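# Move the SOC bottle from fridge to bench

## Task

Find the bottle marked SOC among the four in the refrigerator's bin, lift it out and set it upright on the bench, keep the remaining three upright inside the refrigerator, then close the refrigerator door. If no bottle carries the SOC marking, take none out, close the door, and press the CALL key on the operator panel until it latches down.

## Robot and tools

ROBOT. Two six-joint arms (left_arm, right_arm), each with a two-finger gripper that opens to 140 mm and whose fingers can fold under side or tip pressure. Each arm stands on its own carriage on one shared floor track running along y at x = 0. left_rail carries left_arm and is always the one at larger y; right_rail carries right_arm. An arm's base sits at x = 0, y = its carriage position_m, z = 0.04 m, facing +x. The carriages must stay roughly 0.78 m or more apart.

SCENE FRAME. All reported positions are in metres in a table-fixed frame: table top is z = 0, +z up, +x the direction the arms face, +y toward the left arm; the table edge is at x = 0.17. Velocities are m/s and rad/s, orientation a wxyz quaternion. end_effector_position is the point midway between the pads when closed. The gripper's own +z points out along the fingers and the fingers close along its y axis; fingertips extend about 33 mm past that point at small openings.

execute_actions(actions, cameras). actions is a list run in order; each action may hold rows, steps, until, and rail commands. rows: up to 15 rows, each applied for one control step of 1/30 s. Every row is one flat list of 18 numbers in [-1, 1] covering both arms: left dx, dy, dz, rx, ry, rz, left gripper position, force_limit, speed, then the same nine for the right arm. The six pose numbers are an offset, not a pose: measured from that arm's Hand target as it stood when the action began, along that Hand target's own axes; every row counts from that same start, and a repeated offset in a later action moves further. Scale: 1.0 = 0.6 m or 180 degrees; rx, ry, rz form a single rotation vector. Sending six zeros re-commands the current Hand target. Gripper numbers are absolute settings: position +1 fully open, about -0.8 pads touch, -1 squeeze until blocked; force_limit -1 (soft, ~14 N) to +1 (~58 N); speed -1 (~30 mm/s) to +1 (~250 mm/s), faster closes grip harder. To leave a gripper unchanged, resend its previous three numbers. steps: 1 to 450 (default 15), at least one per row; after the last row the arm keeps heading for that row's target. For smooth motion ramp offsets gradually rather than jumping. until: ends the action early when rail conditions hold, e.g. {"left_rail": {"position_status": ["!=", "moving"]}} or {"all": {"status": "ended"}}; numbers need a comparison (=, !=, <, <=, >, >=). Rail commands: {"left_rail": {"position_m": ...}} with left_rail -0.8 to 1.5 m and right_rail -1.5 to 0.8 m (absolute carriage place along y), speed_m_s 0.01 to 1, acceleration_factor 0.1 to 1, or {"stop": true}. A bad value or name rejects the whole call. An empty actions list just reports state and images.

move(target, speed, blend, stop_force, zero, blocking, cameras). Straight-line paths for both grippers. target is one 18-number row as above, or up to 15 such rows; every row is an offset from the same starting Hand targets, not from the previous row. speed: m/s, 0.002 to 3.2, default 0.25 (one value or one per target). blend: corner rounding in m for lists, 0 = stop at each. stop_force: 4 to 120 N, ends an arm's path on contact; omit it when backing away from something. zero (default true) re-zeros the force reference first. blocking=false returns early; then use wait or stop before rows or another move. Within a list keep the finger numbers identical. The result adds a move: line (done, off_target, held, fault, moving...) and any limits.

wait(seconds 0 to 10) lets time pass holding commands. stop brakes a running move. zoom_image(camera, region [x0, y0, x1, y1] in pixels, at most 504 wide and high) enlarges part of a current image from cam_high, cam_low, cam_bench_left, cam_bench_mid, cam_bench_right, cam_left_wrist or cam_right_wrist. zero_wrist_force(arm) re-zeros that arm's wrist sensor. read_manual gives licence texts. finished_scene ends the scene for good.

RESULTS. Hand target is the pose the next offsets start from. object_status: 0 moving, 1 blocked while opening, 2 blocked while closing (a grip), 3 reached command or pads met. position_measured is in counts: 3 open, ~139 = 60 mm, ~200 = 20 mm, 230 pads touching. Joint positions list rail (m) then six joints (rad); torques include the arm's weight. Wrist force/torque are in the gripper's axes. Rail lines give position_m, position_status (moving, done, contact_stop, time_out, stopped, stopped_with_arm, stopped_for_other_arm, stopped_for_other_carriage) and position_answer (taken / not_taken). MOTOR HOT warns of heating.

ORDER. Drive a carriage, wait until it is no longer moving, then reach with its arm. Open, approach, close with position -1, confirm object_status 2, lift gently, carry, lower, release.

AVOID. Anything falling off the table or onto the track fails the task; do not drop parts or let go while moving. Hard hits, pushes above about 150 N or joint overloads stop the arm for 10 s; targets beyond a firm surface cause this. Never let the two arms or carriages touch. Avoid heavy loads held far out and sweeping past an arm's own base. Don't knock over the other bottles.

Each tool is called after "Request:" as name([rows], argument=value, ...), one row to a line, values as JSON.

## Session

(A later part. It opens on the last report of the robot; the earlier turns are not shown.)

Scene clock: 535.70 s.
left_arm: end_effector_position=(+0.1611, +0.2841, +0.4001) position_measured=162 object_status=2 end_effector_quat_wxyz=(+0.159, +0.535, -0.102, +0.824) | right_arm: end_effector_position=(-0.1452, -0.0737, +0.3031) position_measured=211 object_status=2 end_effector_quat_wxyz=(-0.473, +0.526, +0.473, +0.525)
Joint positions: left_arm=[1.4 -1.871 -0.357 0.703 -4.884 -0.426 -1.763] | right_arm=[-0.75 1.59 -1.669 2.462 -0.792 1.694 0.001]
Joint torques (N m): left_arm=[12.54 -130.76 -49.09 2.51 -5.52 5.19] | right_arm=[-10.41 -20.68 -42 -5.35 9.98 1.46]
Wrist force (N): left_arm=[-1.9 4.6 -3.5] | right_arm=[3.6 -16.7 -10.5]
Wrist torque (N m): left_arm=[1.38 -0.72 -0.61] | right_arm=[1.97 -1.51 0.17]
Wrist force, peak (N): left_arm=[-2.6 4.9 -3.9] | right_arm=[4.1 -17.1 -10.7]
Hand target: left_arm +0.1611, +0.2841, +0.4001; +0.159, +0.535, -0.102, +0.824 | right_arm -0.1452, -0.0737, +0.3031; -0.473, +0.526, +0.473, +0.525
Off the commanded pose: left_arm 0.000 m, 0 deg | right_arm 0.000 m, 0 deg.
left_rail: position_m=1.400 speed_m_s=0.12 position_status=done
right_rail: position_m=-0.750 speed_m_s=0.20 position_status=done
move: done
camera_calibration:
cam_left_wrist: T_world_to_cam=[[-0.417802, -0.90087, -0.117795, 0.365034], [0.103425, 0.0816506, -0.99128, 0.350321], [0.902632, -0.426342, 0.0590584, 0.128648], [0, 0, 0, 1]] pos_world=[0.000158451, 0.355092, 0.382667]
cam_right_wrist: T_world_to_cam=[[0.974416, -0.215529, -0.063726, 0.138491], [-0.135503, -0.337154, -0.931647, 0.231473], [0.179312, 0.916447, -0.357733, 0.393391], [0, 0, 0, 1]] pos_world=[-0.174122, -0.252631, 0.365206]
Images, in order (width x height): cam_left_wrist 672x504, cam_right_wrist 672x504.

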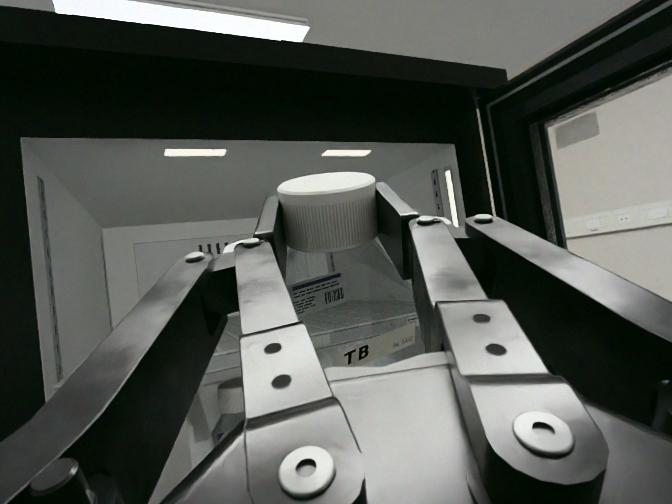

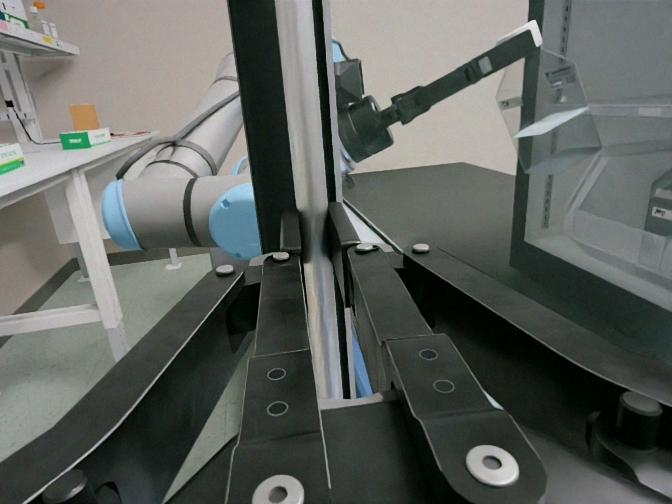

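Request:
move([
  [-0.14,-0.055,0.0887,0,0,0,-1,0.6,-1,0,0,0,0,0,0,-1,0.2,-1],
  [-0.1775,-0.0726,0.1194,0,0,0,-1,0.6,-1,0,0,0,0,0,0,-1,0.2,-1],
], speed=[0.08,0.03], stop_force=18, cameras=["cam_right_wrist","cam_left_wrist"])

Request:
zoom_image(camera="cam_right_wrist", region=[400, 0, 672, 300])

Scene clock: 539.67 s.
left_arm: end_effector_position=(+0.2782, +0.2841, +0.3319) position_measured=162 object_status=2 end_effector_quat_wxyz=(+0.159, +0.535, -0.102, +0.824) | right_arm: end_effector_position=(-0.1452, -0.0737, +0.3031) position_measured=211 object_status=2 end_effector_quat_wxyz=(-0.473, +0.526, +0.473, +0.525)
Joint positions: left_arm=[1.4 -1.756 -0.301 0.767 -4.772 -0.459 -2.02] | right_arm=[-0.75 1.59 -1.669 2.462 -0.792 1.694 0.001]
Joint torques (N m): left_arm=[14.55 -121.05 -31.06 7.49 -3.78 -3.51] | right_arm=[-10.92 -19.96 -41.69 -5.45 9.72 1.28]
Wrist force (N): left_arm=[2.7 4.1 -6.2] | right_arm=[3.2 -15.5 -9.8]
Wrist torque (N m): left_arm=[1.30 -0.65 -0.35] | right_arm=[1.89 -1.58 0.17]
Wrist force, peak (N): left_arm=[13.7 3.1 -10.3] | right_arm=[4.2 -17.3 -10.5]
Hand target: left_arm +0.2782, +0.2841, +0.3319; +0.159, +0.535, -0.102, +0.824 | right_arm -0.1452, -0.0737, +0.3031; -0.473, +0.526, +0.473, +0.525
Off the commanded pose: left_arm 0.000 m, 0 deg | right_arm 0.000 m, 0 deg.
left_rail: position_m=1.400 speed_m_s=0.12 position_status=done
right_rail: position_m=-0.750 speed_m_s=0.20 position_status=done
move: done
camera_calibration:
cam_left_wrist: T_world_to_cam=[[-0.417517, -0.901015, -0.11769, 0.405952], [0.103447, 0.0815452, -0.991287, 0.270631], [0.902761, -0.426054, 0.0591611, 0.0267367], [0, 0, 0, 1]] pos_world=[0.117359, 0.355092, 0.314468]
cam_right_wrist: T_world_to_cam=[[0.974416, -0.215529, -0.063726, 0.138491], [-0.135503, -0.337154, -0.931647, 0.231473], [0.179312, 0.916447, -0.357733, 0.393391], [0, 0, 0, 1]] pos_world=[-0.174122, -0.252631, 0.365206]
Images, in order (width x height): cam_left_wrist 672x504, cam_right_wrist 672x504.

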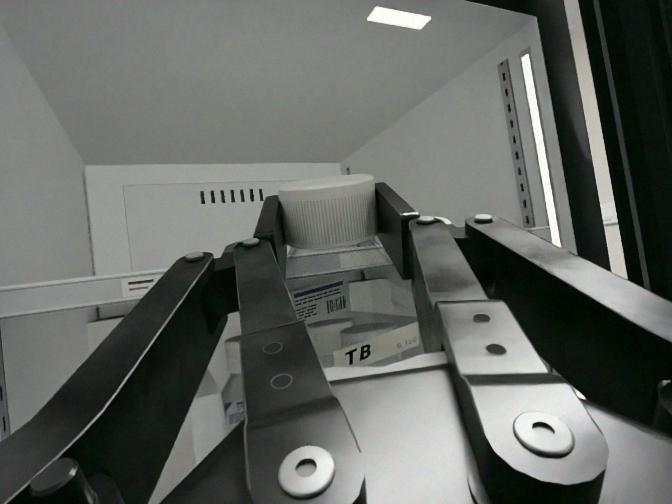

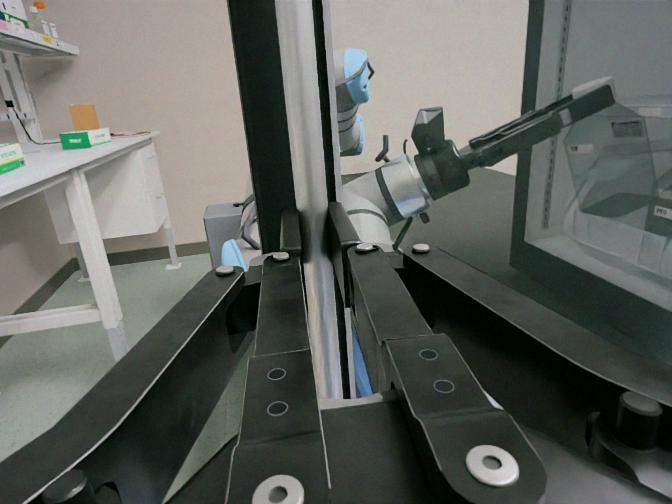

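Scaled by 1.680 from the camera's 672x504 image, which has a finer 960x720 frame.

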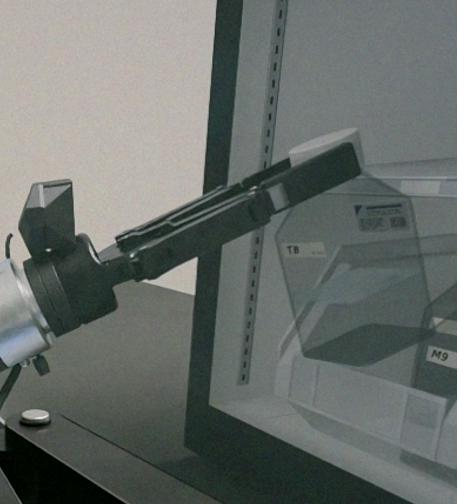

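Request:
move([
  [-0.0229,0,-0.0102,0,0,0,-1,0.6,-1,0,0,0,0,0,0,-1,0.2,-1],
  [-0.0748,-0.0137,0.004,0,-0.01,0,-1,0.6,-1,0,0,0,0,0,0,-1,0.2,-1],
], speed=0.025, stop_force=15, cameras=["cam_right_wrist","cam_left_wrist"])

Request:
zoom_image(camera="cam_right_wrist", region=[500, 30, 672, 270])

Scene clock: 542.53 s.
left_arm: end_effector_position=(+0.2783, +0.2841, +0.3193) position_measured=162 object_status=2 end_effector_quat_wxyz=(+0.159, +0.535, -0.102, +0.824) | right_arm: end_effector_position=(-0.1452, -0.0737, +0.3031) position_measured=211 object_status=2 end_effector_quat_wxyz=(-0.473, +0.526, +0.473, +0.525)
Joint positions: left_arm=[1.4 -1.756 -0.288 0.763 -4.781 -0.459 -2.021] | right_arm=[-0.75 1.59 -1.669 2.462 -0.792 1.694 0.001]
Joint torques (N m): left_arm=[-9.05 -133.34 -25.15 5.79 2.15 3.71] | right_arm=[-11.04 -22.45 -41.19 -5.69 9.89 1.24]
Wrist force (N): left_arm=[16.8 6.5 0.3] | right_arm=[3.3 -15.3 -10.1]
Wrist torque (N m): left_arm=[1.28 -0.40 -0.25] | right_arm=[1.96 -1.65 0.18]
Wrist force, peak (N): left_arm=[28.6 7.3 3.1] | right_arm=[4.8 -16.7 -10.6]
Hand target: left_arm +0.2783, +0.2841, +0.3193; +0.159, +0.535, -0.102, +0.824 (not the last commanded pose) | right_arm -0.1452, -0.0737, +0.3031; -0.473, +0.526, +0.473, +0.525
Off the commanded pose: left_arm 0.035 m, 2 deg | right_arm 0.000 m, 0 deg.
left_rail: position_m=1.400 speed_m_s=0.12 position_status=done
right_rail: position_m=-0.750 speed_m_s=0.20 position_status=done
move: contact (left_arm); path passed 0 of 2 targets
camera_calibration:
cam_left_wrist: T_world_to_cam=[[-0.41761, -0.900972, -0.117694, 0.404454], [0.103365, 0.0815819, -0.991292, 0.25804], [0.902728, -0.426139, 0.0590593, 0.0275528], [0, 0, 0, 1]] pos_world=[0.117359, 0.355092, 0.301768]
cam_right_wrist: T_world_to_cam=[[0.974416, -0.215529, -0.063726, 0.138491], [-0.135503, -0.337154, -0.931647, 0.231473], [0.179312, 0.916447, -0.357733, 0.393391], [0, 0, 0, 1]] pos_world=[-0.174122, -0.252631, 0.365206]
Images, in order (width x height): cam_left_wrist 672x504, cam_right_wrist 672x504.

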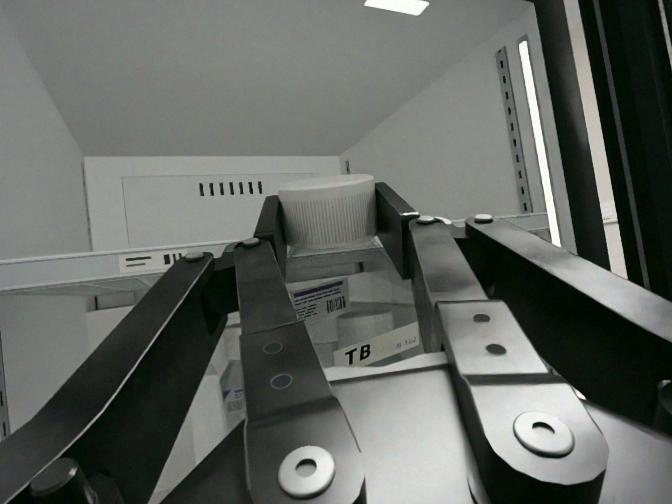

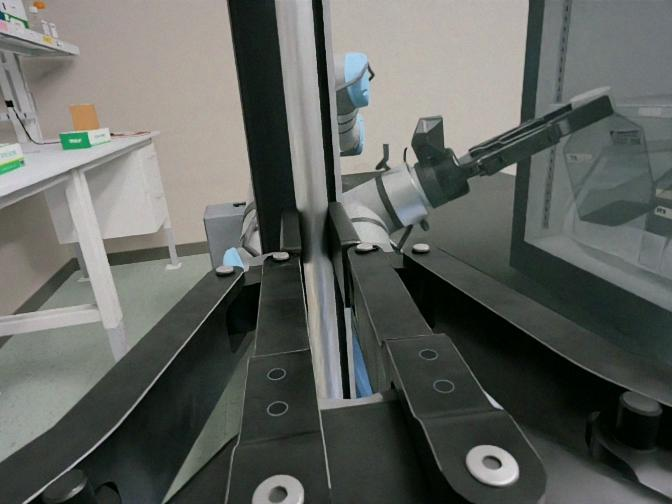

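Scaled by 2.100 from the camera's 672x504 image, which has a finer 960x720 frame.

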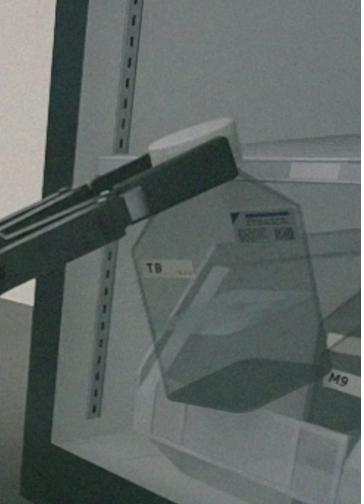

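Request:
move([
  [0.0213,0,0.0095,0,0,0,-1,0.6,-1,0,0,0,0,0,0,-1,0.2,-1],
  [0.0125,-0.0087,0.0293,0,0,0,-1,0.6,-1,0,0,0,0,0,0,-1,0.2,-1],
  [-0.0446,-0.0124,0.0141,0,0,0,-1,0.6,-1,0,0,0,0,0,0,-1,0.2,-1],
], speed=0.025, stop_force=20, zero=false, cameras=["cam_right_wrist","cam_left_wrist"])

Request:
zoom_image(camera="cam_right_wrist", region=[500, 30, 672, 270])

Scene clock: 546.53 s.
left_arm: end_effector_position=(+0.2945, +0.2841, +0.3201) position_measured=162 object_status=2 end_effector_quat_wxyz=(+0.159, +0.535, -0.102, +0.824) | right_arm: end_effector_position=(-0.1452, -0.0737, +0.3031) position_measured=211 object_status=2 end_effector_quat_wxyz=(-0.473, +0.526, +0.473, +0.525)
Joint positions: left_arm=[1.4 -1.74 -0.288 0.769 -4.756 -0.466 -2.054] | right_arm=[-0.75 1.59 -1.669 2.462 -0.792 1.694 0.001]
Joint torques (N m): left_arm=[-11.92 -128.72 -23.21 5.24 3.31 3.7] | right_arm=[-11.03 -21.82 -42.17 -5.73 9.5 1.35]
Wrist force (N): left_arm=[19.8 7.6 3.5] | right_arm=[3.2 -17.0 -10.5]
Wrist torque (N m): left_arm=[1.36 -0.29 -0.12] | right_arm=[1.95 -1.76 0.17]
Wrist force, peak (N): left_arm=[33.9 9.2 8.4] | right_arm=[2.4 -17.1 -10.7]
Hand target: left_arm +0.2945, +0.2841, +0.3201; +0.159, +0.535, -0.102, +0.824 (not the last commanded pose) | right_arm -0.1452, -0.0737, +0.3031; -0.473, +0.526, +0.473, +0.525
Off the commanded pose: left_arm 0.022 m, 0 deg | right_arm 0.000 m, 0 deg.
left_rail: position_m=1.400 speed_m_s=0.12 position_status=done
right_rail: position_m=-0.750 speed_m_s=0.20 position_status=done
move: contact (left_arm); path passed 2 of 3 targets
camera_calibration:
cam_left_wrist: T_world_to_cam=[[-0.417697, -0.900931, -0.117693, 0.411364], [0.103647, 0.0814413, -0.991274, 0.257254], [0.902655, -0.426251, 0.0593609, 0.0127442], [0, 0, 0, 1]] pos_world=[0.133658, 0.355092, 0.302668]
cam_right_wrist: T_world_to_cam=[[0.974416, -0.215529, -0.063726, 0.138491], [-0.135503, -0.337154, -0.931647, 0.231473], [0.179312, 0.916447, -0.357733, 0.393391], [0, 0, 0, 1]] pos_world=[-0.174122, -0.252631, 0.365206]
Images, in order (width x height): cam_left_wrist 672x504, cam_right_wrist 672x504.

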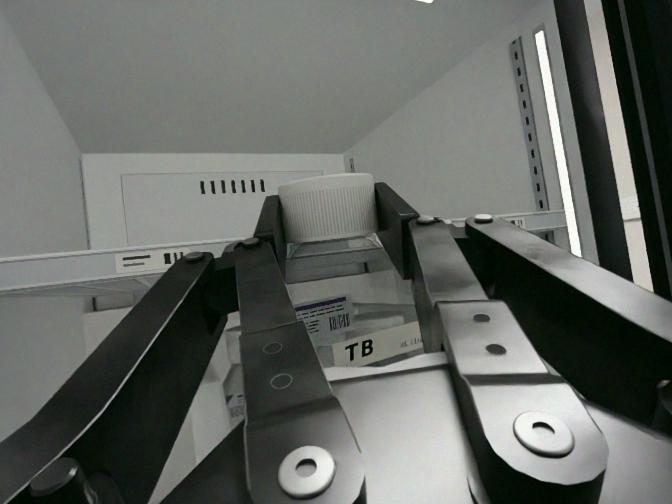

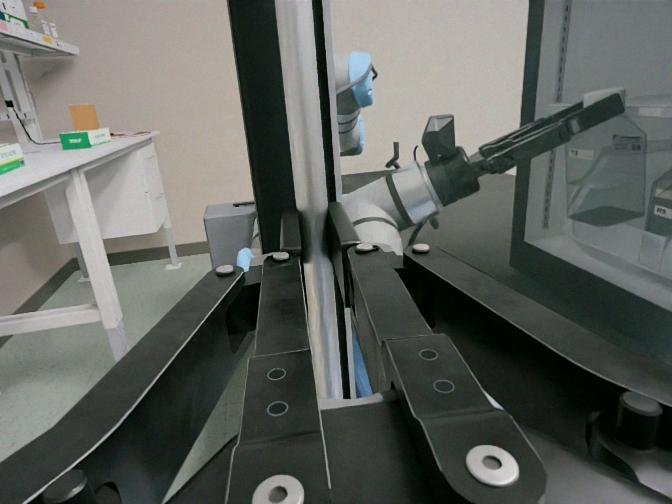

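Scaled by 2.100 from the camera's 672x504 image, which has a finer 960x720 frame.

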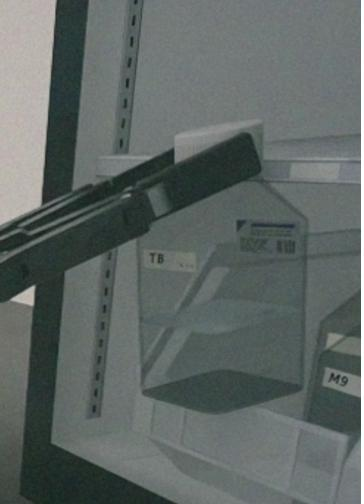

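Request:
move([
  [0.0381,0,0.017,0,0,0,-1,0.6,-1,0,0,0,0,0,0,-1,0.2,-1],
  [0.0678,0.029,-0.0495,0,0,0,-1,0.6,-1,0,0,0,0,0,0,-1,0.2,-1],
], speed=0.05, cameras=[])

Request:
move(target=[-0.0762,0,-0.034,0,0,0,-1,0.6,-1,0,0,0,0,0,0,-1,0.2,-1], speed=0.025, stop_force=30, cameras=["cam_right_wrist","cam_left_wrist"])

Request:
zoom_image(camera="cam_right_wrist", region=[500, 30, 672, 270])

Scene clock: 550.20 s.
left_arm: end_effector_position=(+0.2477, +0.2841, +0.3452) position_measured=162 object_status=2 end_effector_quat_wxyz=(+0.159, +0.535, -0.102, +0.824) | right_arm: end_effector_position=(-0.1452, -0.0737, +0.3031) position_measured=211 object_status=2 end_effector_quat_wxyz=(-0.473, +0.526, +0.473, +0.525)
Joint positions: left_arm=[1.4 -1.787 -0.315 0.758 -4.806 -0.449 -1.956] | right_arm=[-0.75 1.59 -1.669 2.462 -0.792 1.694 0.001]
Joint torques (N m): left_arm=[-12.1 -126.08 -48.01 1.27 -1.57 4.1] | right_arm=[-11.3 -23.49 -41.31 -5.83 9.82 1.42]
Wrist force (N): left_arm=[-2.3 5.0 -3.4] | right_arm=[4.7 -15.5 -10.0]
Wrist torque (N m): left_arm=[1.47 -0.41 -0.63] | right_arm=[1.89 -1.68 0.18]
Wrist force, peak (N): left_arm=[-9.0 11.2 -19.9] | right_arm=[4.5 -17.5 -10.4]
Hand target: left_arm +0.2475, +0.2841, +0.3452; +0.159, +0.535, -0.102, +0.824 | right_arm -0.1452, -0.0737, +0.3031; -0.473, +0.526, +0.473, +0.525
Off the commanded pose: left_arm 0.000 m, 0 deg | right_arm 0.000 m, 0 deg.
left_rail: position_m=1.400 speed_m_s=0.12 position_status=done
right_rail: position_m=-0.750 speed_m_s=0.20 position_status=done
move: done
No camera images: "cameras" was empty.

Scene clock: 553.30 s.
left_arm: end_effector_position=(+0.2475, +0.2841, +0.2952) position_measured=162 object_status=2 end_effector_quat_wxyz=(+0.159, +0.535, -0.102, +0.824) | right_arm: end_effector_position=(-0.1452, -0.0737, +0.3031) position_measured=211 object_status=2 end_effector_quat_wxyz=(-0.473, +0.526, +0.473, +0.525)
Joint positions: left_arm=[1.4 -1.787 -0.261 0.741 -4.843 -0.448 -1.956] | right_arm=[-0.75 1.59 -1.669 2.462 -0.792 1.694 0.001]
Joint torques (N m): left_arm=[-15.69 -125.64 -46.92 1.92 -2.43 4.05] | right_arm=[-11.34 -22.01 -41.91 -5.88 9.82 1.57]
Wrist force (N): left_arm=[-2.1 4.8 -3.7] | right_arm=[4.4 -15.4 -10.2]
Wrist torque (N m): left_arm=[1.45 -0.51 -0.61] | right_arm=[1.91 -1.50 0.19]
Wrist force, peak (N): left_arm=[-2.3 5.0 -4.3] | right_arm=[4.4 -16.0 -10.7]
Hand target: left_arm +0.2475, +0.2841, +0.2952; +0.159, +0.535, -0.102, +0.824 | right_arm -0.1452, -0.0737, +0.3031; -0.473, +0.526, +0.473, +0.525
Off the commanded pose: left_arm 0.000 m, 0 deg | right_arm 0.000 m, 0 deg.
left_rail: position_m=1.400 speed_m_s=0.12 position_status=done
right_rail: position_m=-0.750 speed_m_s=0.20 position_status=done
move: done
camera_calibration:
cam_left_wrist: T_world_to_cam=[[-0.417706, -0.900939, -0.117603, 0.388727], [0.10361, 0.0813594, -0.991285, 0.23739], [0.902655, -0.42625, 0.059362, 0.0567427], [0, 0, 0, 1]] pos_world=[0.0865584, 0.355092, 0.277668]
cam_right_wrist: T_world_to_cam=[[0.974416, -0.215529, -0.063726, 0.138491], [-0.135503, -0.337154, -0.931647, 0.231473], [0.179312, 0.916447, -0.357733, 0.393391], [0, 0, 0, 1]] pos_world=[-0.174122, -0.252631, 0.365206]
Images, in order (width x height): cam_left_wrist 672x504, cam_right_wrist 672x504.

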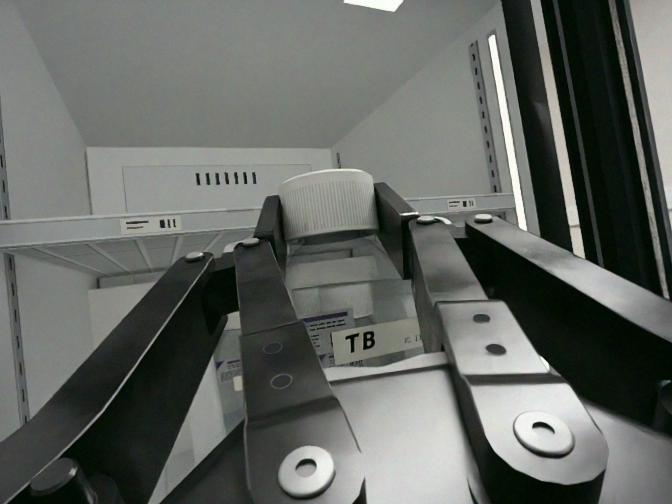

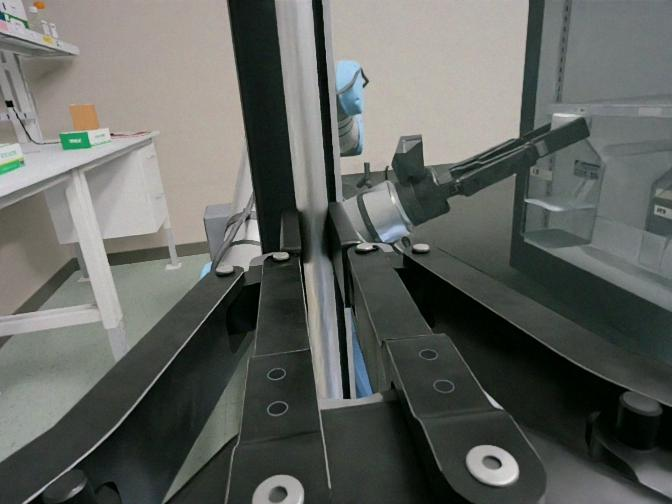

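Scaled by 2.100 from the camera's 672x504 image, which has a finer 960x720 frame.

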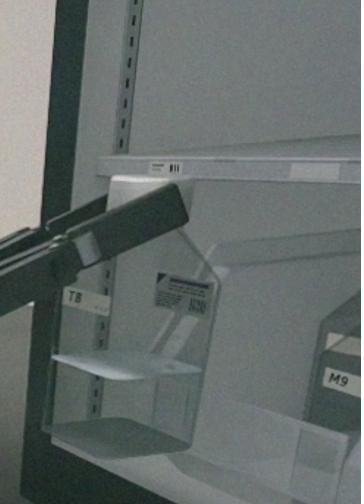

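Request:
move([
  [0.0762,0,0.034,0,0,0,-1,0.6,-1,0,0,0,0,0,0,-1,0.2,-1],
  [0.0598,-0.0161,0.0708,0,0,0,-1,0.6,-1,0,0,0,0,0,0,-1,0.2,-1],
], speed=0.08, cameras=[])

Request:
move(target=[-0.0686,0,-0.0305,0,0,0,-1,0.6,-1,0,0,0,0,0,0,-1,0.2,-1], speed=0.025, stop_force=35, cameras=["cam_right_wrist","cam_left_wrist"])

Request:
zoom_image(camera="cam_right_wrist", region=[500, 30, 672, 270])

Scene clock: 555.70 s.
left_arm: end_effector_position=(+0.2734, +0.2842, +0.3453) position_measured=162 object_status=2 end_effector_quat_wxyz=(+0.159, +0.535, -0.102, +0.824) | right_arm: end_effector_position=(-0.1452, -0.0737, +0.3031) position_measured=211 object_status=2 end_effector_quat_wxyz=(-0.473, +0.526, +0.473, +0.525)
Joint positions: left_arm=[1.4 -1.761 -0.315 0.77 -4.769 -0.458 -2.01] | right_arm=[-0.75 1.59 -1.669 2.462 -0.792 1.694 0.001]
Joint torques (N m): left_arm=[9.17 -128.33 -33.37 7.98 -5.06 -4.36] | right_arm=[-11.3 -20.8 -41.48 -6.2 9.84 1.43]
Wrist force (N): left_arm=[-2.2 5.1 -3.3] | right_arm=[4.1 -15.2 -10.1]
Wrist torque (N m): left_arm=[1.45 -0.47 -0.34] | right_arm=[1.95 -1.60 0.17]
Wrist force, peak (N): left_arm=[-4.4 4.7 -4.3] | right_arm=[5.0 -15.7 -10.5]
Hand target: left_arm +0.2735, +0.2842, +0.3452; +0.159, +0.535, -0.102, +0.824 | right_arm -0.1452, -0.0737, +0.3031; -0.473, +0.526, +0.473, +0.525
Off the commanded pose: left_arm 0.000 m, 0 deg | right_arm 0.000 m, 0 deg.
left_rail: position_m=1.400 speed_m_s=0.12 position_status=done
right_rail: position_m=-0.750 speed_m_s=0.20 position_status=done
move: done
No camera images: "cameras" was empty.

Scene clock: 558.60 s.
left_arm: end_effector_position=(+0.2736, +0.2841, +0.3002) position_measured=162 object_status=2 end_effector_quat_wxyz=(+0.159, +0.535, -0.102, +0.824) | right_arm: end_effector_position=(-0.1452, -0.0737, +0.3031) position_measured=211 object_status=2 end_effector_quat_wxyz=(-0.473, +0.526, +0.473, +0.525)
Joint positions: left_arm=[1.4 -1.761 -0.267 0.754 -4.801 -0.458 -2.011] | right_arm=[-0.75 1.59 -1.669 2.462 -0.792 1.694 0.001]
Joint torques (N m): left_arm=[12.43 -127.38 -47.92 1.47 -5.11 3.46] | right_arm=[-11.89 -22.81 -41.55 -6.53 9.76 1.14]
Wrist force (N): left_arm=[-2.0 5.2 -4.1] | right_arm=[4.0 -15.2 -10.1]
Wrist torque (N m): left_arm=[1.51 -0.54 -0.35] | right_arm=[1.97 -1.59 0.18]
Wrist force, peak (N): left_arm=[-2.0 5.2 -4.1] | right_arm=[5.2 -15.5 -10.8]
Hand target: left_arm +0.2736, +0.2841, +0.3002; +0.159, +0.535, -0.102, +0.824 | right_arm -0.1452, -0.0737, +0.3031; -0.473, +0.526, +0.473, +0.525
Off the commanded pose: left_arm 0.000 m, 0 deg | right_arm 0.000 m, 0 deg.
left_rail: position_m=1.400 speed_m_s=0.12 position_status=done
right_rail: position_m=-0.750 speed_m_s=0.20 position_status=done
move: done
camera_calibration:
cam_left_wrist: T_world_to_cam=[[-0.417706, -0.900939, -0.117603, 0.400217], [0.10361, 0.0813594, -0.991285, 0.239642], [0.902655, -0.42625, 0.059362, 0.0328866], [0, 0, 0, 1]] pos_world=[0.112658, 0.355092, 0.282668]
cam_right_wrist: T_world_to_cam=[[0.974416, -0.215529, -0.063726, 0.138491], [-0.135503, -0.337154, -0.931647, 0.231473], [0.179312, 0.916447, -0.357733, 0.393391], [0, 0, 0, 1]] pos_world=[-0.174122, -0.252631, 0.365206]
Images, in order (width x height): cam_left_wrist 672x504, cam_right_wrist 672x504.

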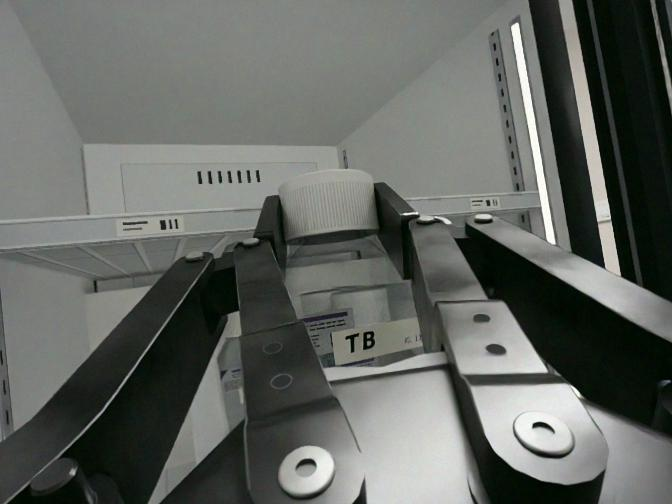

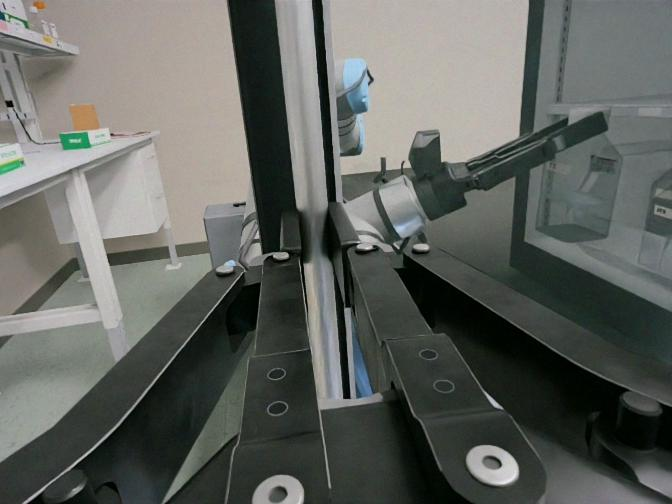

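Scaled by 2.100 from the camera's 672x504 image, which has a finer 960x720 frame.

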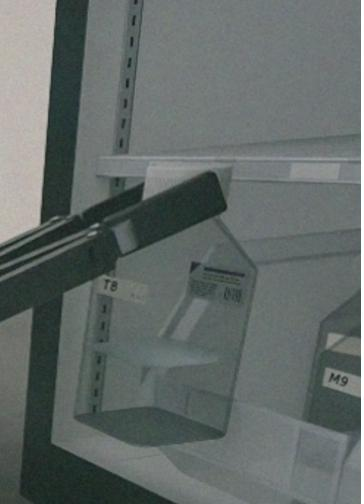

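Request:
move(target=[0.2015,0.0705,-0.1037,0,0,0,-1,0.6,-1,0,0,0,0,0,0,-1,0.2,-1], speed=0.12, cameras=[])

Request:
move(target=[0,0,0,0,-0.133,0,-1,0.6,-1,0,0,0,0,0,0,-1,0.2,-1], speed=0.2, cameras=[])

Scene clock: 561.73 s.
left_arm: end_effector_position=(+0.1595, +0.2842, +0.3852) position_measured=162 object_status=2 end_effector_quat_wxyz=(+0.159, +0.535, -0.102, +0.824) | right_arm: end_effector_position=(-0.1452, -0.0737, +0.3031) position_measured=211 object_status=2 end_effector_quat_wxyz=(-0.473, +0.526, +0.473, +0.525)
Joint positions: left_arm=[1.4 -1.873 -0.343 0.703 -4.901 -0.426 -1.76] | right_arm=[-0.75 1.59 -1.669 2.462 -0.792 1.694 0.001]
Joint torques (N m): left_arm=[-14.85 -154.03 -49.13 2.63 -1.85 4.04] | right_arm=[-12.12 -22.47 -40.28 -6.19 9.65 0.87]
Wrist force (N): left_arm=[-2.0 4.9 -3.2] | right_arm=[4.0 -15.5 -10.1]
Wrist torque (N m): left_arm=[1.43 -0.49 -0.62] | right_arm=[1.89 -1.60 0.18]
Wrist force, peak (N): left_arm=[-2.4 5.0 -4.2] | right_arm=[4.4 -15.8 -10.7]
Hand target: left_arm +0.1594, +0.2842, +0.3853; +0.159, +0.535, -0.102, +0.824 | right_arm -0.1452, -0.0737, +0.3031; -0.473, +0.526, +0.473, +0.525
Off the commanded pose: left_arm 0.000 m, 0 deg | right_arm 0.000 m, 0 deg.
left_rail: position_m=1.400 speed_m_s=0.12 position_status=done
right_rail: position_m=-0.750 speed_m_s=0.20 position_status=done
move: done
No camera images: "cameras" was empty.

Scene clock: 563.80 s.
left_arm: end_effector_position=(+0.1588, +0.2844, +0.3853) position_measured=162 object_status=2 end_effector_quat_wxyz=(+0.122, +0.690, -0.119, +0.703) | right_arm: end_effector_position=(-0.1452, -0.0737, +0.3031) position_measured=211 object_status=2 end_effector_quat_wxyz=(-0.473, +0.526, +0.473, +0.525)
Joint positions: left_arm=[1.4 -1.904 -0.433 0.698 -4.535 -0.02 -2.014] | right_arm=[-0.75 1.59 -1.669 2.462 -0.792 1.694 0.001]
Joint torques (N m): left_arm=[-11.5 -151.35 -35.17 8.05 -1.67 -3.34] | right_arm=[-10.14 -23.54 -41.4 -6.4 9.85 1.29]
Wrist force (N): left_arm=[-2.4 3.5 -1.3] | right_arm=[4.8 -15.3 -10.3]
Wrist torque (N m): left_arm=[1.07 -0.44 -0.33] | right_arm=[1.94 -1.54 0.18]
Wrist force, peak (N): left_arm=[-2.3 4.7 -3.8] | right_arm=[5.1 -15.5 -10.7]
Hand target: left_arm +0.1594, +0.2842, +0.3853; +0.134, +0.694, -0.133, +0.695 | right_arm -0.1452, -0.0737, +0.3031; -0.473, +0.526, +0.473, +0.525
Off the commanded pose: left_arm 0.001 m, 2 deg | right_arm 0.000 m, 0 deg.
left_rail: position_m=1.400 speed_m_s=0.12 position_status=done
right_rail: position_m=-0.750 speed_m_s=0.20 position_status=done
move: done
No camera images: "cameras" was empty.

Request:
move(target=[0.058,-0.2785,-0.183,-0.211,0,0,-1,0.6,-1,0,0,0,0,0,0,-1,0.2,-1], speed=0.2, cameras=[])

Request:
move([
  [0.633,-0.0167,-0.0289,0,0,0,-1,0.6,-1,0,0,0,0,0,0,-1,0.2,-1],
  [0.633,-0.365,0.4475,0,0.133,0,-1,0.6,-1,0,0,0,0,0,0,-1,0.2,-1],
], speed=0.22, blend=[0.06,0], cameras=["cam_bench_mid","cam_left_wrist"])

Request:
zoom_image(camera="cam_bench_mid", region=[430, 100, 600, 260])

Scene clock: 567.03 s.
left_arm: end_effector_position=(+0.1193, +0.4801, +0.4196) position_measured=162 object_status=2 end_effector_quat_wxyz=(+0.352, +0.612, -0.352, +0.614) | right_arm: end_effector_position=(-0.1452, -0.0737, +0.3031) position_measured=211 object_status=2 end_effector_quat_wxyz=(-0.473, +0.526, +0.473, +0.525)
Joint positions: left_arm=[1.4 -1.935 -1.103 2.064 -4.107 -0.678 -3.138] | right_arm=[-0.75 1.59 -1.669 2.462 -0.792 1.694 0.001]
Joint torques (N m): left_arm=[12.09 -93.54 -25.6 -0.33 -1.3 -4.2] | right_arm=[-13.55 -21.96 -40.57 -6.53 9.64 0.98]
Wrist force (N): left_arm=[-2.6 4.9 -1.3] | right_arm=[4.3 -15.8 -10.3]
Wrist torque (N m): left_arm=[1.42 -0.37 -0.39] | right_arm=[1.83 -1.55 0.18]
Wrist force, peak (N): left_arm=[-2.8 5.7 -2.2] | right_arm=[5.1 -15.8 -10.4]
Hand target: left_arm +0.1193, +0.4802, +0.4196; +0.353, +0.612, -0.352, +0.614 | right_arm -0.1452, -0.0737, +0.3031; -0.473, +0.526, +0.473, +0.525
Off the commanded pose: left_arm 0.000 m, 0 deg | right_arm 0.000 m, 0 deg.
left_rail: position_m=1.400 speed_m_s=0.12 position_status=done
right_rail: position_m=-0.750 speed_m_s=0.20 position_status=done
move: done
No camera images: "cameras" was empty.

Scene clock: 571.17 s.
left_arm: end_effector_position=(+0.4432, +0.3595, +0.8001) position_measured=162 object_status=2 end_effector_quat_wxyz=(+0.418, +0.472, -0.271, +0.728) | right_arm: end_effector_position=(-0.1452, -0.0737, +0.3031) position_measured=211 object_status=2 end_effector_quat_wxyz=(-0.473, +0.526, +0.473, +0.525)
Joint positions: left_arm=[1.4 -1.429 -1.025 1.366 -3.932 -1.22 -2.977] | right_arm=[-0.75 1.59 -1.669 2.462 -0.792 1.694 0.001]
Joint torques (N m): left_arm=[13.25 -91.6 -56.6 -4.46 -2.32 -3.73] | right_arm=[-11.95 -20.9 -40.72 -6.48 9.34 1]
Wrist force (N): left_arm=[-2.8 5.3 -3.1] | right_arm=[3.6 -15.4 -10.9]
Wrist torque (N m): left_arm=[1.53 -0.32 -0.39] | right_arm=[1.92 -1.50 0.18]
Wrist force, peak (N): left_arm=[-2.9 5.6 -2.9] | right_arm=[5.4 -15.7 -10.2]
Hand target: left_arm +0.4433, +0.3594, +0.8001; +0.418, +0.472, -0.271, +0.728 | right_arm -0.1452, -0.0737, +0.3031; -0.473, +0.526, +0.473, +0.525
Off the commanded pose: left_arm 0.000 m, 0 deg | right_arm 0.000 m, 0 deg.
left_rail: position_m=1.400 speed_m_s=0.12 position_status=done
right_rail: position_m=-0.750 speed_m_s=0.20 position_status=done
move: done
camera_calibration:
cam_left_wrist: T_world_to_cam=[[-0.88349, -0.45305, -0.11913, 0.644456], [0.133223, 0.000811269, -0.991086, 0.727101], [0.449108, -0.891485, 0.0596397, 0.250315], [0, 0, 0, 1]] pos_world=[0.360085, 0.514533, 0.782465]
Images, in order (width x height): cam_bench_mid 672x504, cam_left_wrist 672x504.

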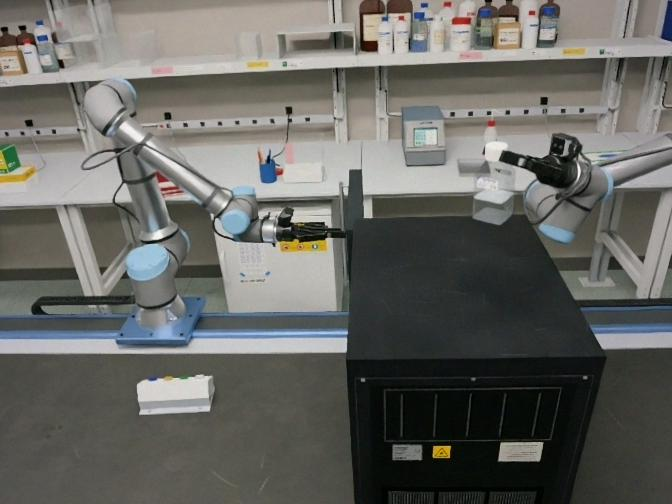

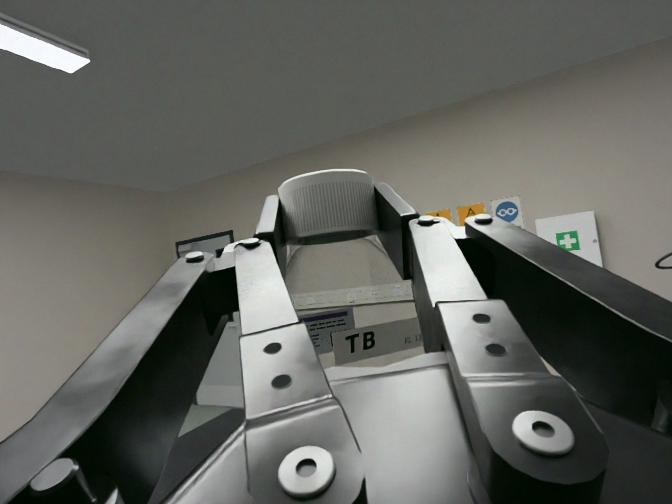

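Scaled by 2.965 from the camera's 672x504 image, which has a finer 960x720 frame.

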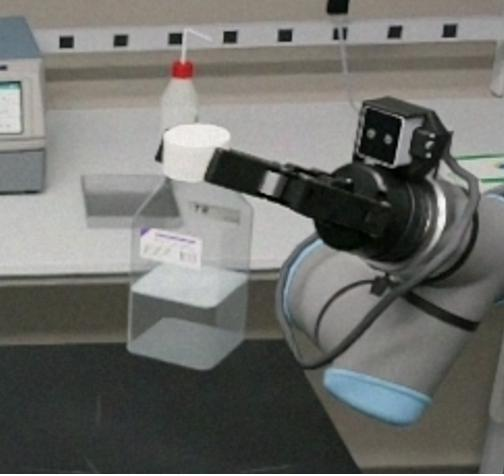

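Request:
move(target=[-0.0914,0,-0.0407,0,0,0,-1,0.6,-1,0,0,0,0,0,0,-1,0.2,-1], speed=0.06, stop_force=12, cameras=[])

Request:
move(target=[-0.06,0,-0.0267,0,0,0,-1,0.6,-1,0,0,0,0,0,0,-1,0.2,-1], speed=0.015, stop_force=6, cameras=["cam_bench_mid","cam_left_wrist"])

Request:
zoom_image(camera="cam_bench_mid", region=[430, 120, 600, 280])

Scene clock: 573.90 s.
left_arm: end_effector_position=(+0.4434, +0.3594, +0.7400) position_measured=162 object_status=2 end_effector_quat_wxyz=(+0.418, +0.472, -0.271, +0.728) | right_arm: end_effector_position=(-0.1452, -0.0737, +0.3031) position_measured=211 object_status=2 end_effector_quat_wxyz=(-0.473, +0.526, +0.473, +0.525)
Joint positions: left_arm=[1.4 -1.428 -0.987 1.418 -4.022 -1.22 -2.977] | right_arm=[-0.75 1.59 -1.669 2.462 -0.792 1.694 0.001]
Joint torques (N m): left_arm=[-9.19 -92.93 -38.41 -4.27 -0.22 3.43] | right_arm=[-13.1 -23.5 -41.09 -6.48 9.81 0.69]
Wrist force (N): left_arm=[-2.9 5.0 -3.6] | right_arm=[3.6 -15.4 -10.4]
Wrist torque (N m): left_arm=[1.51 -0.30 -0.42] | right_arm=[1.92 -1.50 0.17]
Wrist force, peak (N): left_arm=[-3.4 5.0 -4.0] | right_arm=[4.4 -16.0 -10.7]
Hand target: left_arm +0.4434, +0.3594, +0.7400; +0.418, +0.472, -0.271, +0.728 | right_arm -0.1452, -0.0737, +0.3031; -0.473, +0.526, +0.473, +0.525
Off the commanded pose: left_arm 0.000 m, 0 deg | right_arm 0.000 m, 0 deg.
left_rail: position_m=1.400 speed_m_s=0.12 position_status=done
right_rail: position_m=-0.750 speed_m_s=0.20 position_status=done
move: done
No camera images: "cameras" was empty.

Scene clock: 576.63 s.
left_arm: end_effector_position=(+0.4434, +0.3593, +0.7203) position_measured=162 object_status=2 end_effector_quat_wxyz=(+0.418, +0.472, -0.271, +0.728) | right_arm: end_effector_position=(-0.1452, -0.0737, +0.3031) position_measured=211 object_status=2 end_effector_quat_wxyz=(-0.473, +0.526, +0.473, +0.525)
Joint positions: left_arm=[1.4 -1.428 -0.973 1.433 -4.051 -1.22 -2.977] | right_arm=[-0.75 1.59 -1.669 2.462 -0.792 1.694 0.001]
Joint torques (N m): left_arm=[-6.73 -115.25 -50.17 2.04 -1.52 2.93] | right_arm=[-9.21 -22.3 -41.31 -6.36 9.54 1.01]
Wrist force (N): left_arm=[1.7 5.3 -2.9] | right_arm=[3.7 -15.3 -10.0]
Wrist torque (N m): left_arm=[1.64 -0.33 -0.44] | right_arm=[1.91 -1.50 0.18]
Wrist force, peak (N): left_arm=[9.7 4.6 -1.0] | right_arm=[5.2 -15.9 -10.4]
Hand target: left_arm +0.4434, +0.3594, +0.7203; +0.418, +0.472, -0.271, +0.728 (not the last commanded pose) | right_arm -0.1452, -0.0737, +0.3031; -0.473, +0.526, +0.473, +0.525
Off the commanded pose: left_arm 0.020 m, 0 deg | right_arm 0.000 m, 0 deg.
left_rail: position_m=1.400 speed_m_s=0.12 position_status=done
right_rail: position_m=-0.750 speed_m_s=0.20 position_status=done
move: contact (left_arm)
camera_calibration:
cam_left_wrist: T_world_to_cam=[[-0.883484, -0.45306, -0.119131, 0.635051], [0.133268, 0.000723425, -0.99108, 0.648109], [0.449105, -0.89148, 0.0597394, 0.254728], [0, 0, 0, 1]] pos_world=[0.360285, 0.514333, 0.702765]
Images, in order (width x height): cam_bench_mid 672x504, cam_left_wrist 672x504.

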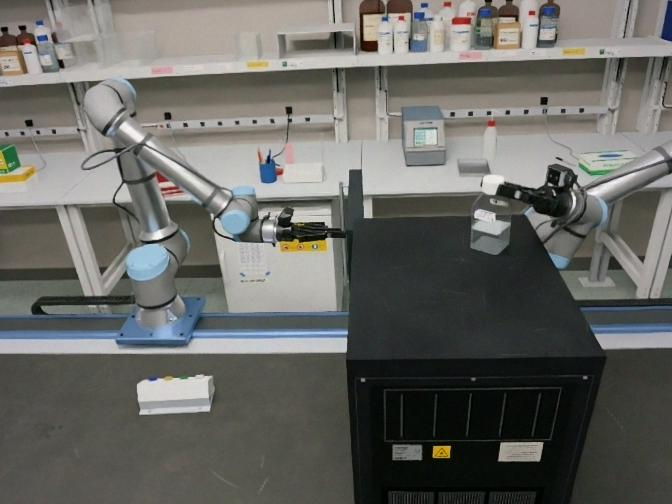

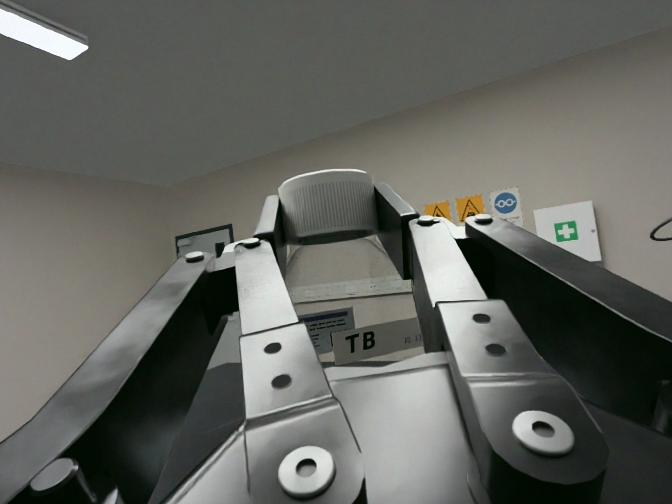

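Scaled by 2.965 from the camera's 672x504 image, which has a finer 960x720 frame.

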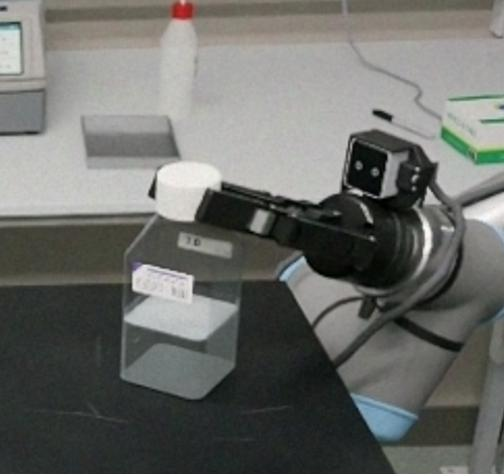

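Request:
execute_actions([
  {"rows":[[0,0,0,0,0,0,0.1,0.6,-1,0,0,0,0,0,0,-1,0.2,-1]],"steps":40},
], cameras=[])

Request:
move([
  [0.015,0,0.0067,0,-0.2,0,0.1,0.6,-1,0,0,0,0,0,0,-1,0.2,-1],
  [0.0085,0,0.0038,0,-0.2,0,0.1,0.6,-1,0,0,0,0,0,0,-1,0.2,-1],
], speed=[0.15,0.03], stop_force=15, cameras=["cam_bench_mid","cam_left_wrist"])

Request:
zoom_image(camera="cam_bench_mid", region=[430, 120, 600, 280])

Scene clock: 578.70 s.
left_arm: end_effector_position=(+0.4434, +0.3594, +0.7203) position_measured=117 object_status=3 end_effector_quat_wxyz=(+0.418, +0.472, -0.271, +0.728) | right_arm: end_effector_position=(-0.1452, -0.0737, +0.3031) position_measured=211 object_status=2 end_effector_quat_wxyz=(-0.473, +0.526, +0.473, +0.525)
Joint positions: left_arm=[1.4 -1.428 -0.973 1.433 -4.051 -1.22 -2.977] | right_arm=[-0.75 1.59 -1.669 2.462 -0.792 1.694 0.001]
Joint torques (N m): left_arm=[-9.3 -109.93 -46.03 -2.29 -1.38 2.74] | right_arm=[-9.95 -23.17 -40.19 -6.65 9.64 1.15]
Wrist force (N): left_arm=[1.1 5.3 -1.7] | right_arm=[4.9 -15.6 -10.1]
Wrist torque (N m): left_arm=[1.57 -0.32 -0.42] | right_arm=[1.90 -1.60 0.18]
Wrist force, peak (N): left_arm=[2.2 5.3 -2.9] | right_arm=[4.1 -15.8 -10.8]
Hand target: left_arm +0.4434, +0.3594, +0.7203; +0.418, +0.472, -0.271, +0.728 | right_arm -0.1452, -0.0737, +0.3031; -0.473, +0.526, +0.473, +0.525
Off the commanded pose: left_arm 0.000 m, 0 deg | right_arm 0.000 m, 0 deg.
left_rail: position_m=1.400 speed_m_s=0.12 position_status=done
right_rail: position_m=-0.750 speed_m_s=0.20 position_status=done
No camera images: "cameras" was empty.

Scene clock: 582.03 s.
left_arm: end_effector_position=(+0.4434, +0.3593, +0.7259) position_measured=117 object_status=3 end_effector_quat_wxyz=(+0.314, +0.674, -0.387, +0.546) | right_arm: end_effector_position=(-0.1452, -0.0737, +0.3031) position_measured=211 object_status=2 end_effector_quat_wxyz=(-0.473, +0.526, +0.473, +0.525)
Joint positions: left_arm=[1.4 -1.439 -1.243 1.457 -3.131 -1.183 -3.228] | right_arm=[-0.75 1.59 -1.669 2.462 -0.792 1.694 0.001]
Joint torques (N m): left_arm=[12.29 -101.95 -58.05 -1.25 -1.05 -4.07] | right_arm=[-9.38 -22.34 -40.48 -7.25 9.08 1.01]
Wrist force (N): left_arm=[0.8 4.3 -1.2] | right_arm=[3.7 -15.4 -9.5]
Wrist torque (N m): left_arm=[1.30 -0.40 -0.34] | right_arm=[1.94 -1.56 0.18]
Wrist force, peak (N): left_arm=[0.0 5.5 -2.3] | right_arm=[4.9 -15.5 -10.8]
Hand target: left_arm +0.4434, +0.3593, +0.7259; +0.314, +0.674, -0.387, +0.546 | right_arm -0.1452, -0.0737, +0.3031; -0.473, +0.526, +0.473, +0.525
Off the commanded pose: left_arm 0.000 m, 0 deg | right_arm 0.000 m, 0 deg.
left_rail: position_m=1.400 speed_m_s=0.12 position_status=done
right_rail: position_m=-0.750 speed_m_s=0.20 position_status=done
move: done
camera_calibration:
cam_left_wrist: T_world_to_cam=[[-0.913586, -0.40147, -0.0646728, 0.590964], [-0.166715, 0.51484, -0.84092, 0.492907], [0.3709, -0.75747, -0.537281, 0.674225], [0, 0, 0, 1]] pos_world=[0.372001, 0.494192, 0.814964]
Images, in order (width x height): cam_bench_mid 672x504, cam_left_wrist 672x504.

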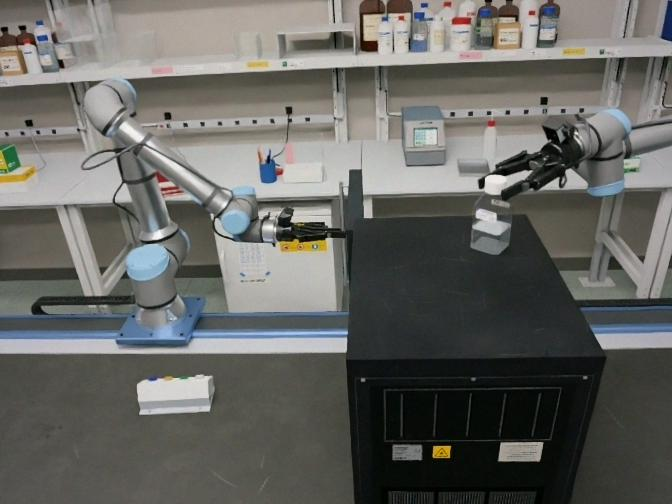

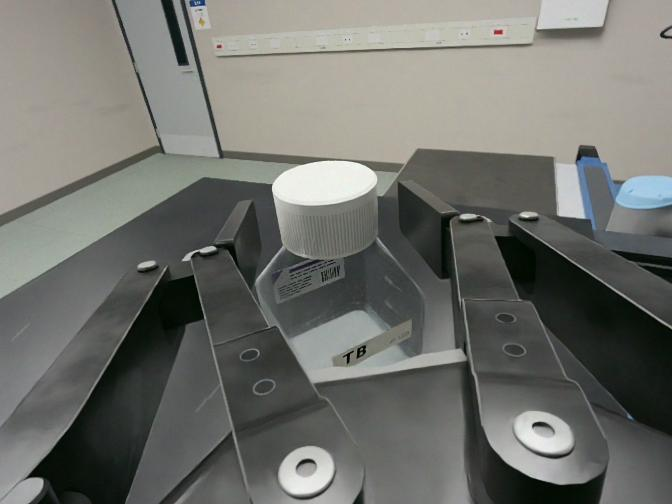

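Scaled by 2.965 from the camera's 672x504 image, which has a finer 960x720 frame.

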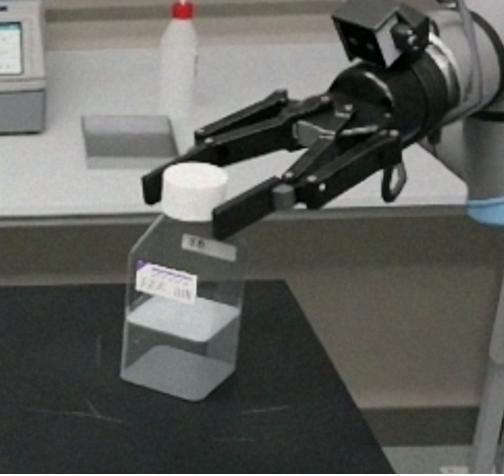

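Request:
execute_actions([
  {"rows":[[0,0,0,0,0,0,-1,1,-1,0,0,0,0,0,0,-1,0.2,-1]],"steps":75},
], cameras=["cam_left_wrist"])

Scene clock: 584.97 s.
left_arm: end_effector_position=(+0.4434, +0.3594, +0.7259) position_measured=162 object_status=2 end_effector_quat_wxyz=(+0.314, +0.674, -0.387, +0.546) | right_arm: end_effector_position=(-0.1452, -0.0737, +0.3031) position_measured=211 object_status=2 end_effector_quat_wxyz=(-0.473, +0.526, +0.473, +0.525)
Joint positions: left_arm=[1.4 -1.439 -1.243 1.457 -3.13 -1.183 -3.228] | right_arm=[-0.75 1.59 -1.669 2.462 -0.792 1.694 0.001]
Joint torques (N m): left_arm=[-11.57 -69.32 -38.4 -1.16 -0.1 -3.79] | right_arm=[-10.51 -23.49 -40.15 -7.22 9.52 0.99]
Wrist force (N): left_arm=[7.4 3.7 -4.2] | right_arm=[3.7 -15.1 -10.0]
Wrist torque (N m): left_arm=[1.44 -0.42 0.05] | right_arm=[1.97 -1.52 0.18]
Wrist force, peak (N): left_arm=[7.4 3.7 -4.2] | right_arm=[4.4 -15.7 -10.6]
Hand target: left_arm +0.4434, +0.3593, +0.7259; +0.314, +0.674, -0.387, +0.546 | right_arm -0.1452, -0.0737, +0.3031; -0.473, +0.526, +0.473, +0.525
Off the commanded pose: left_arm 0.000 m, 0 deg | right_arm 0.000 m, 0 deg.
left_rail: position_m=1.400 speed_m_s=0.12 position_status=done
right_rail: position_m=-0.750 speed_m_s=0.20 position_status=done
camera_calibration:
cam_left_wrist: T_world_to_cam=[[-0.913586, -0.40147, -0.0646728, 0.591004], [-0.166715, 0.51484, -0.84092, 0.492856], [0.3709, -0.75747, -0.537281, 0.674301], [0, 0, 0, 1]] pos_world=[0.372001, 0.494292, 0.814964]
Images, in order (width x height): cam_left_wrist 672x504.

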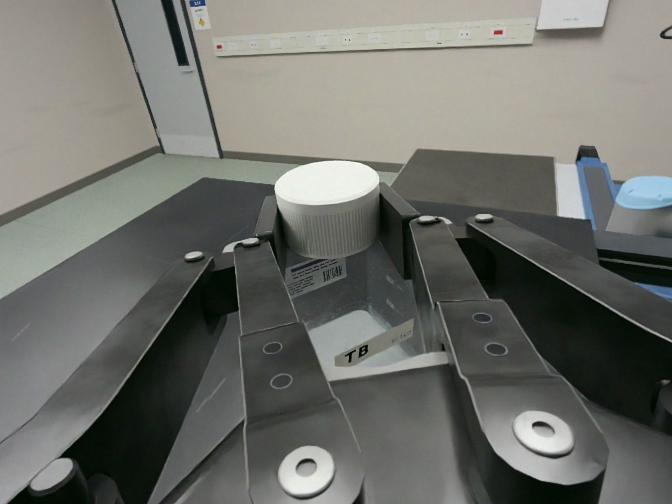

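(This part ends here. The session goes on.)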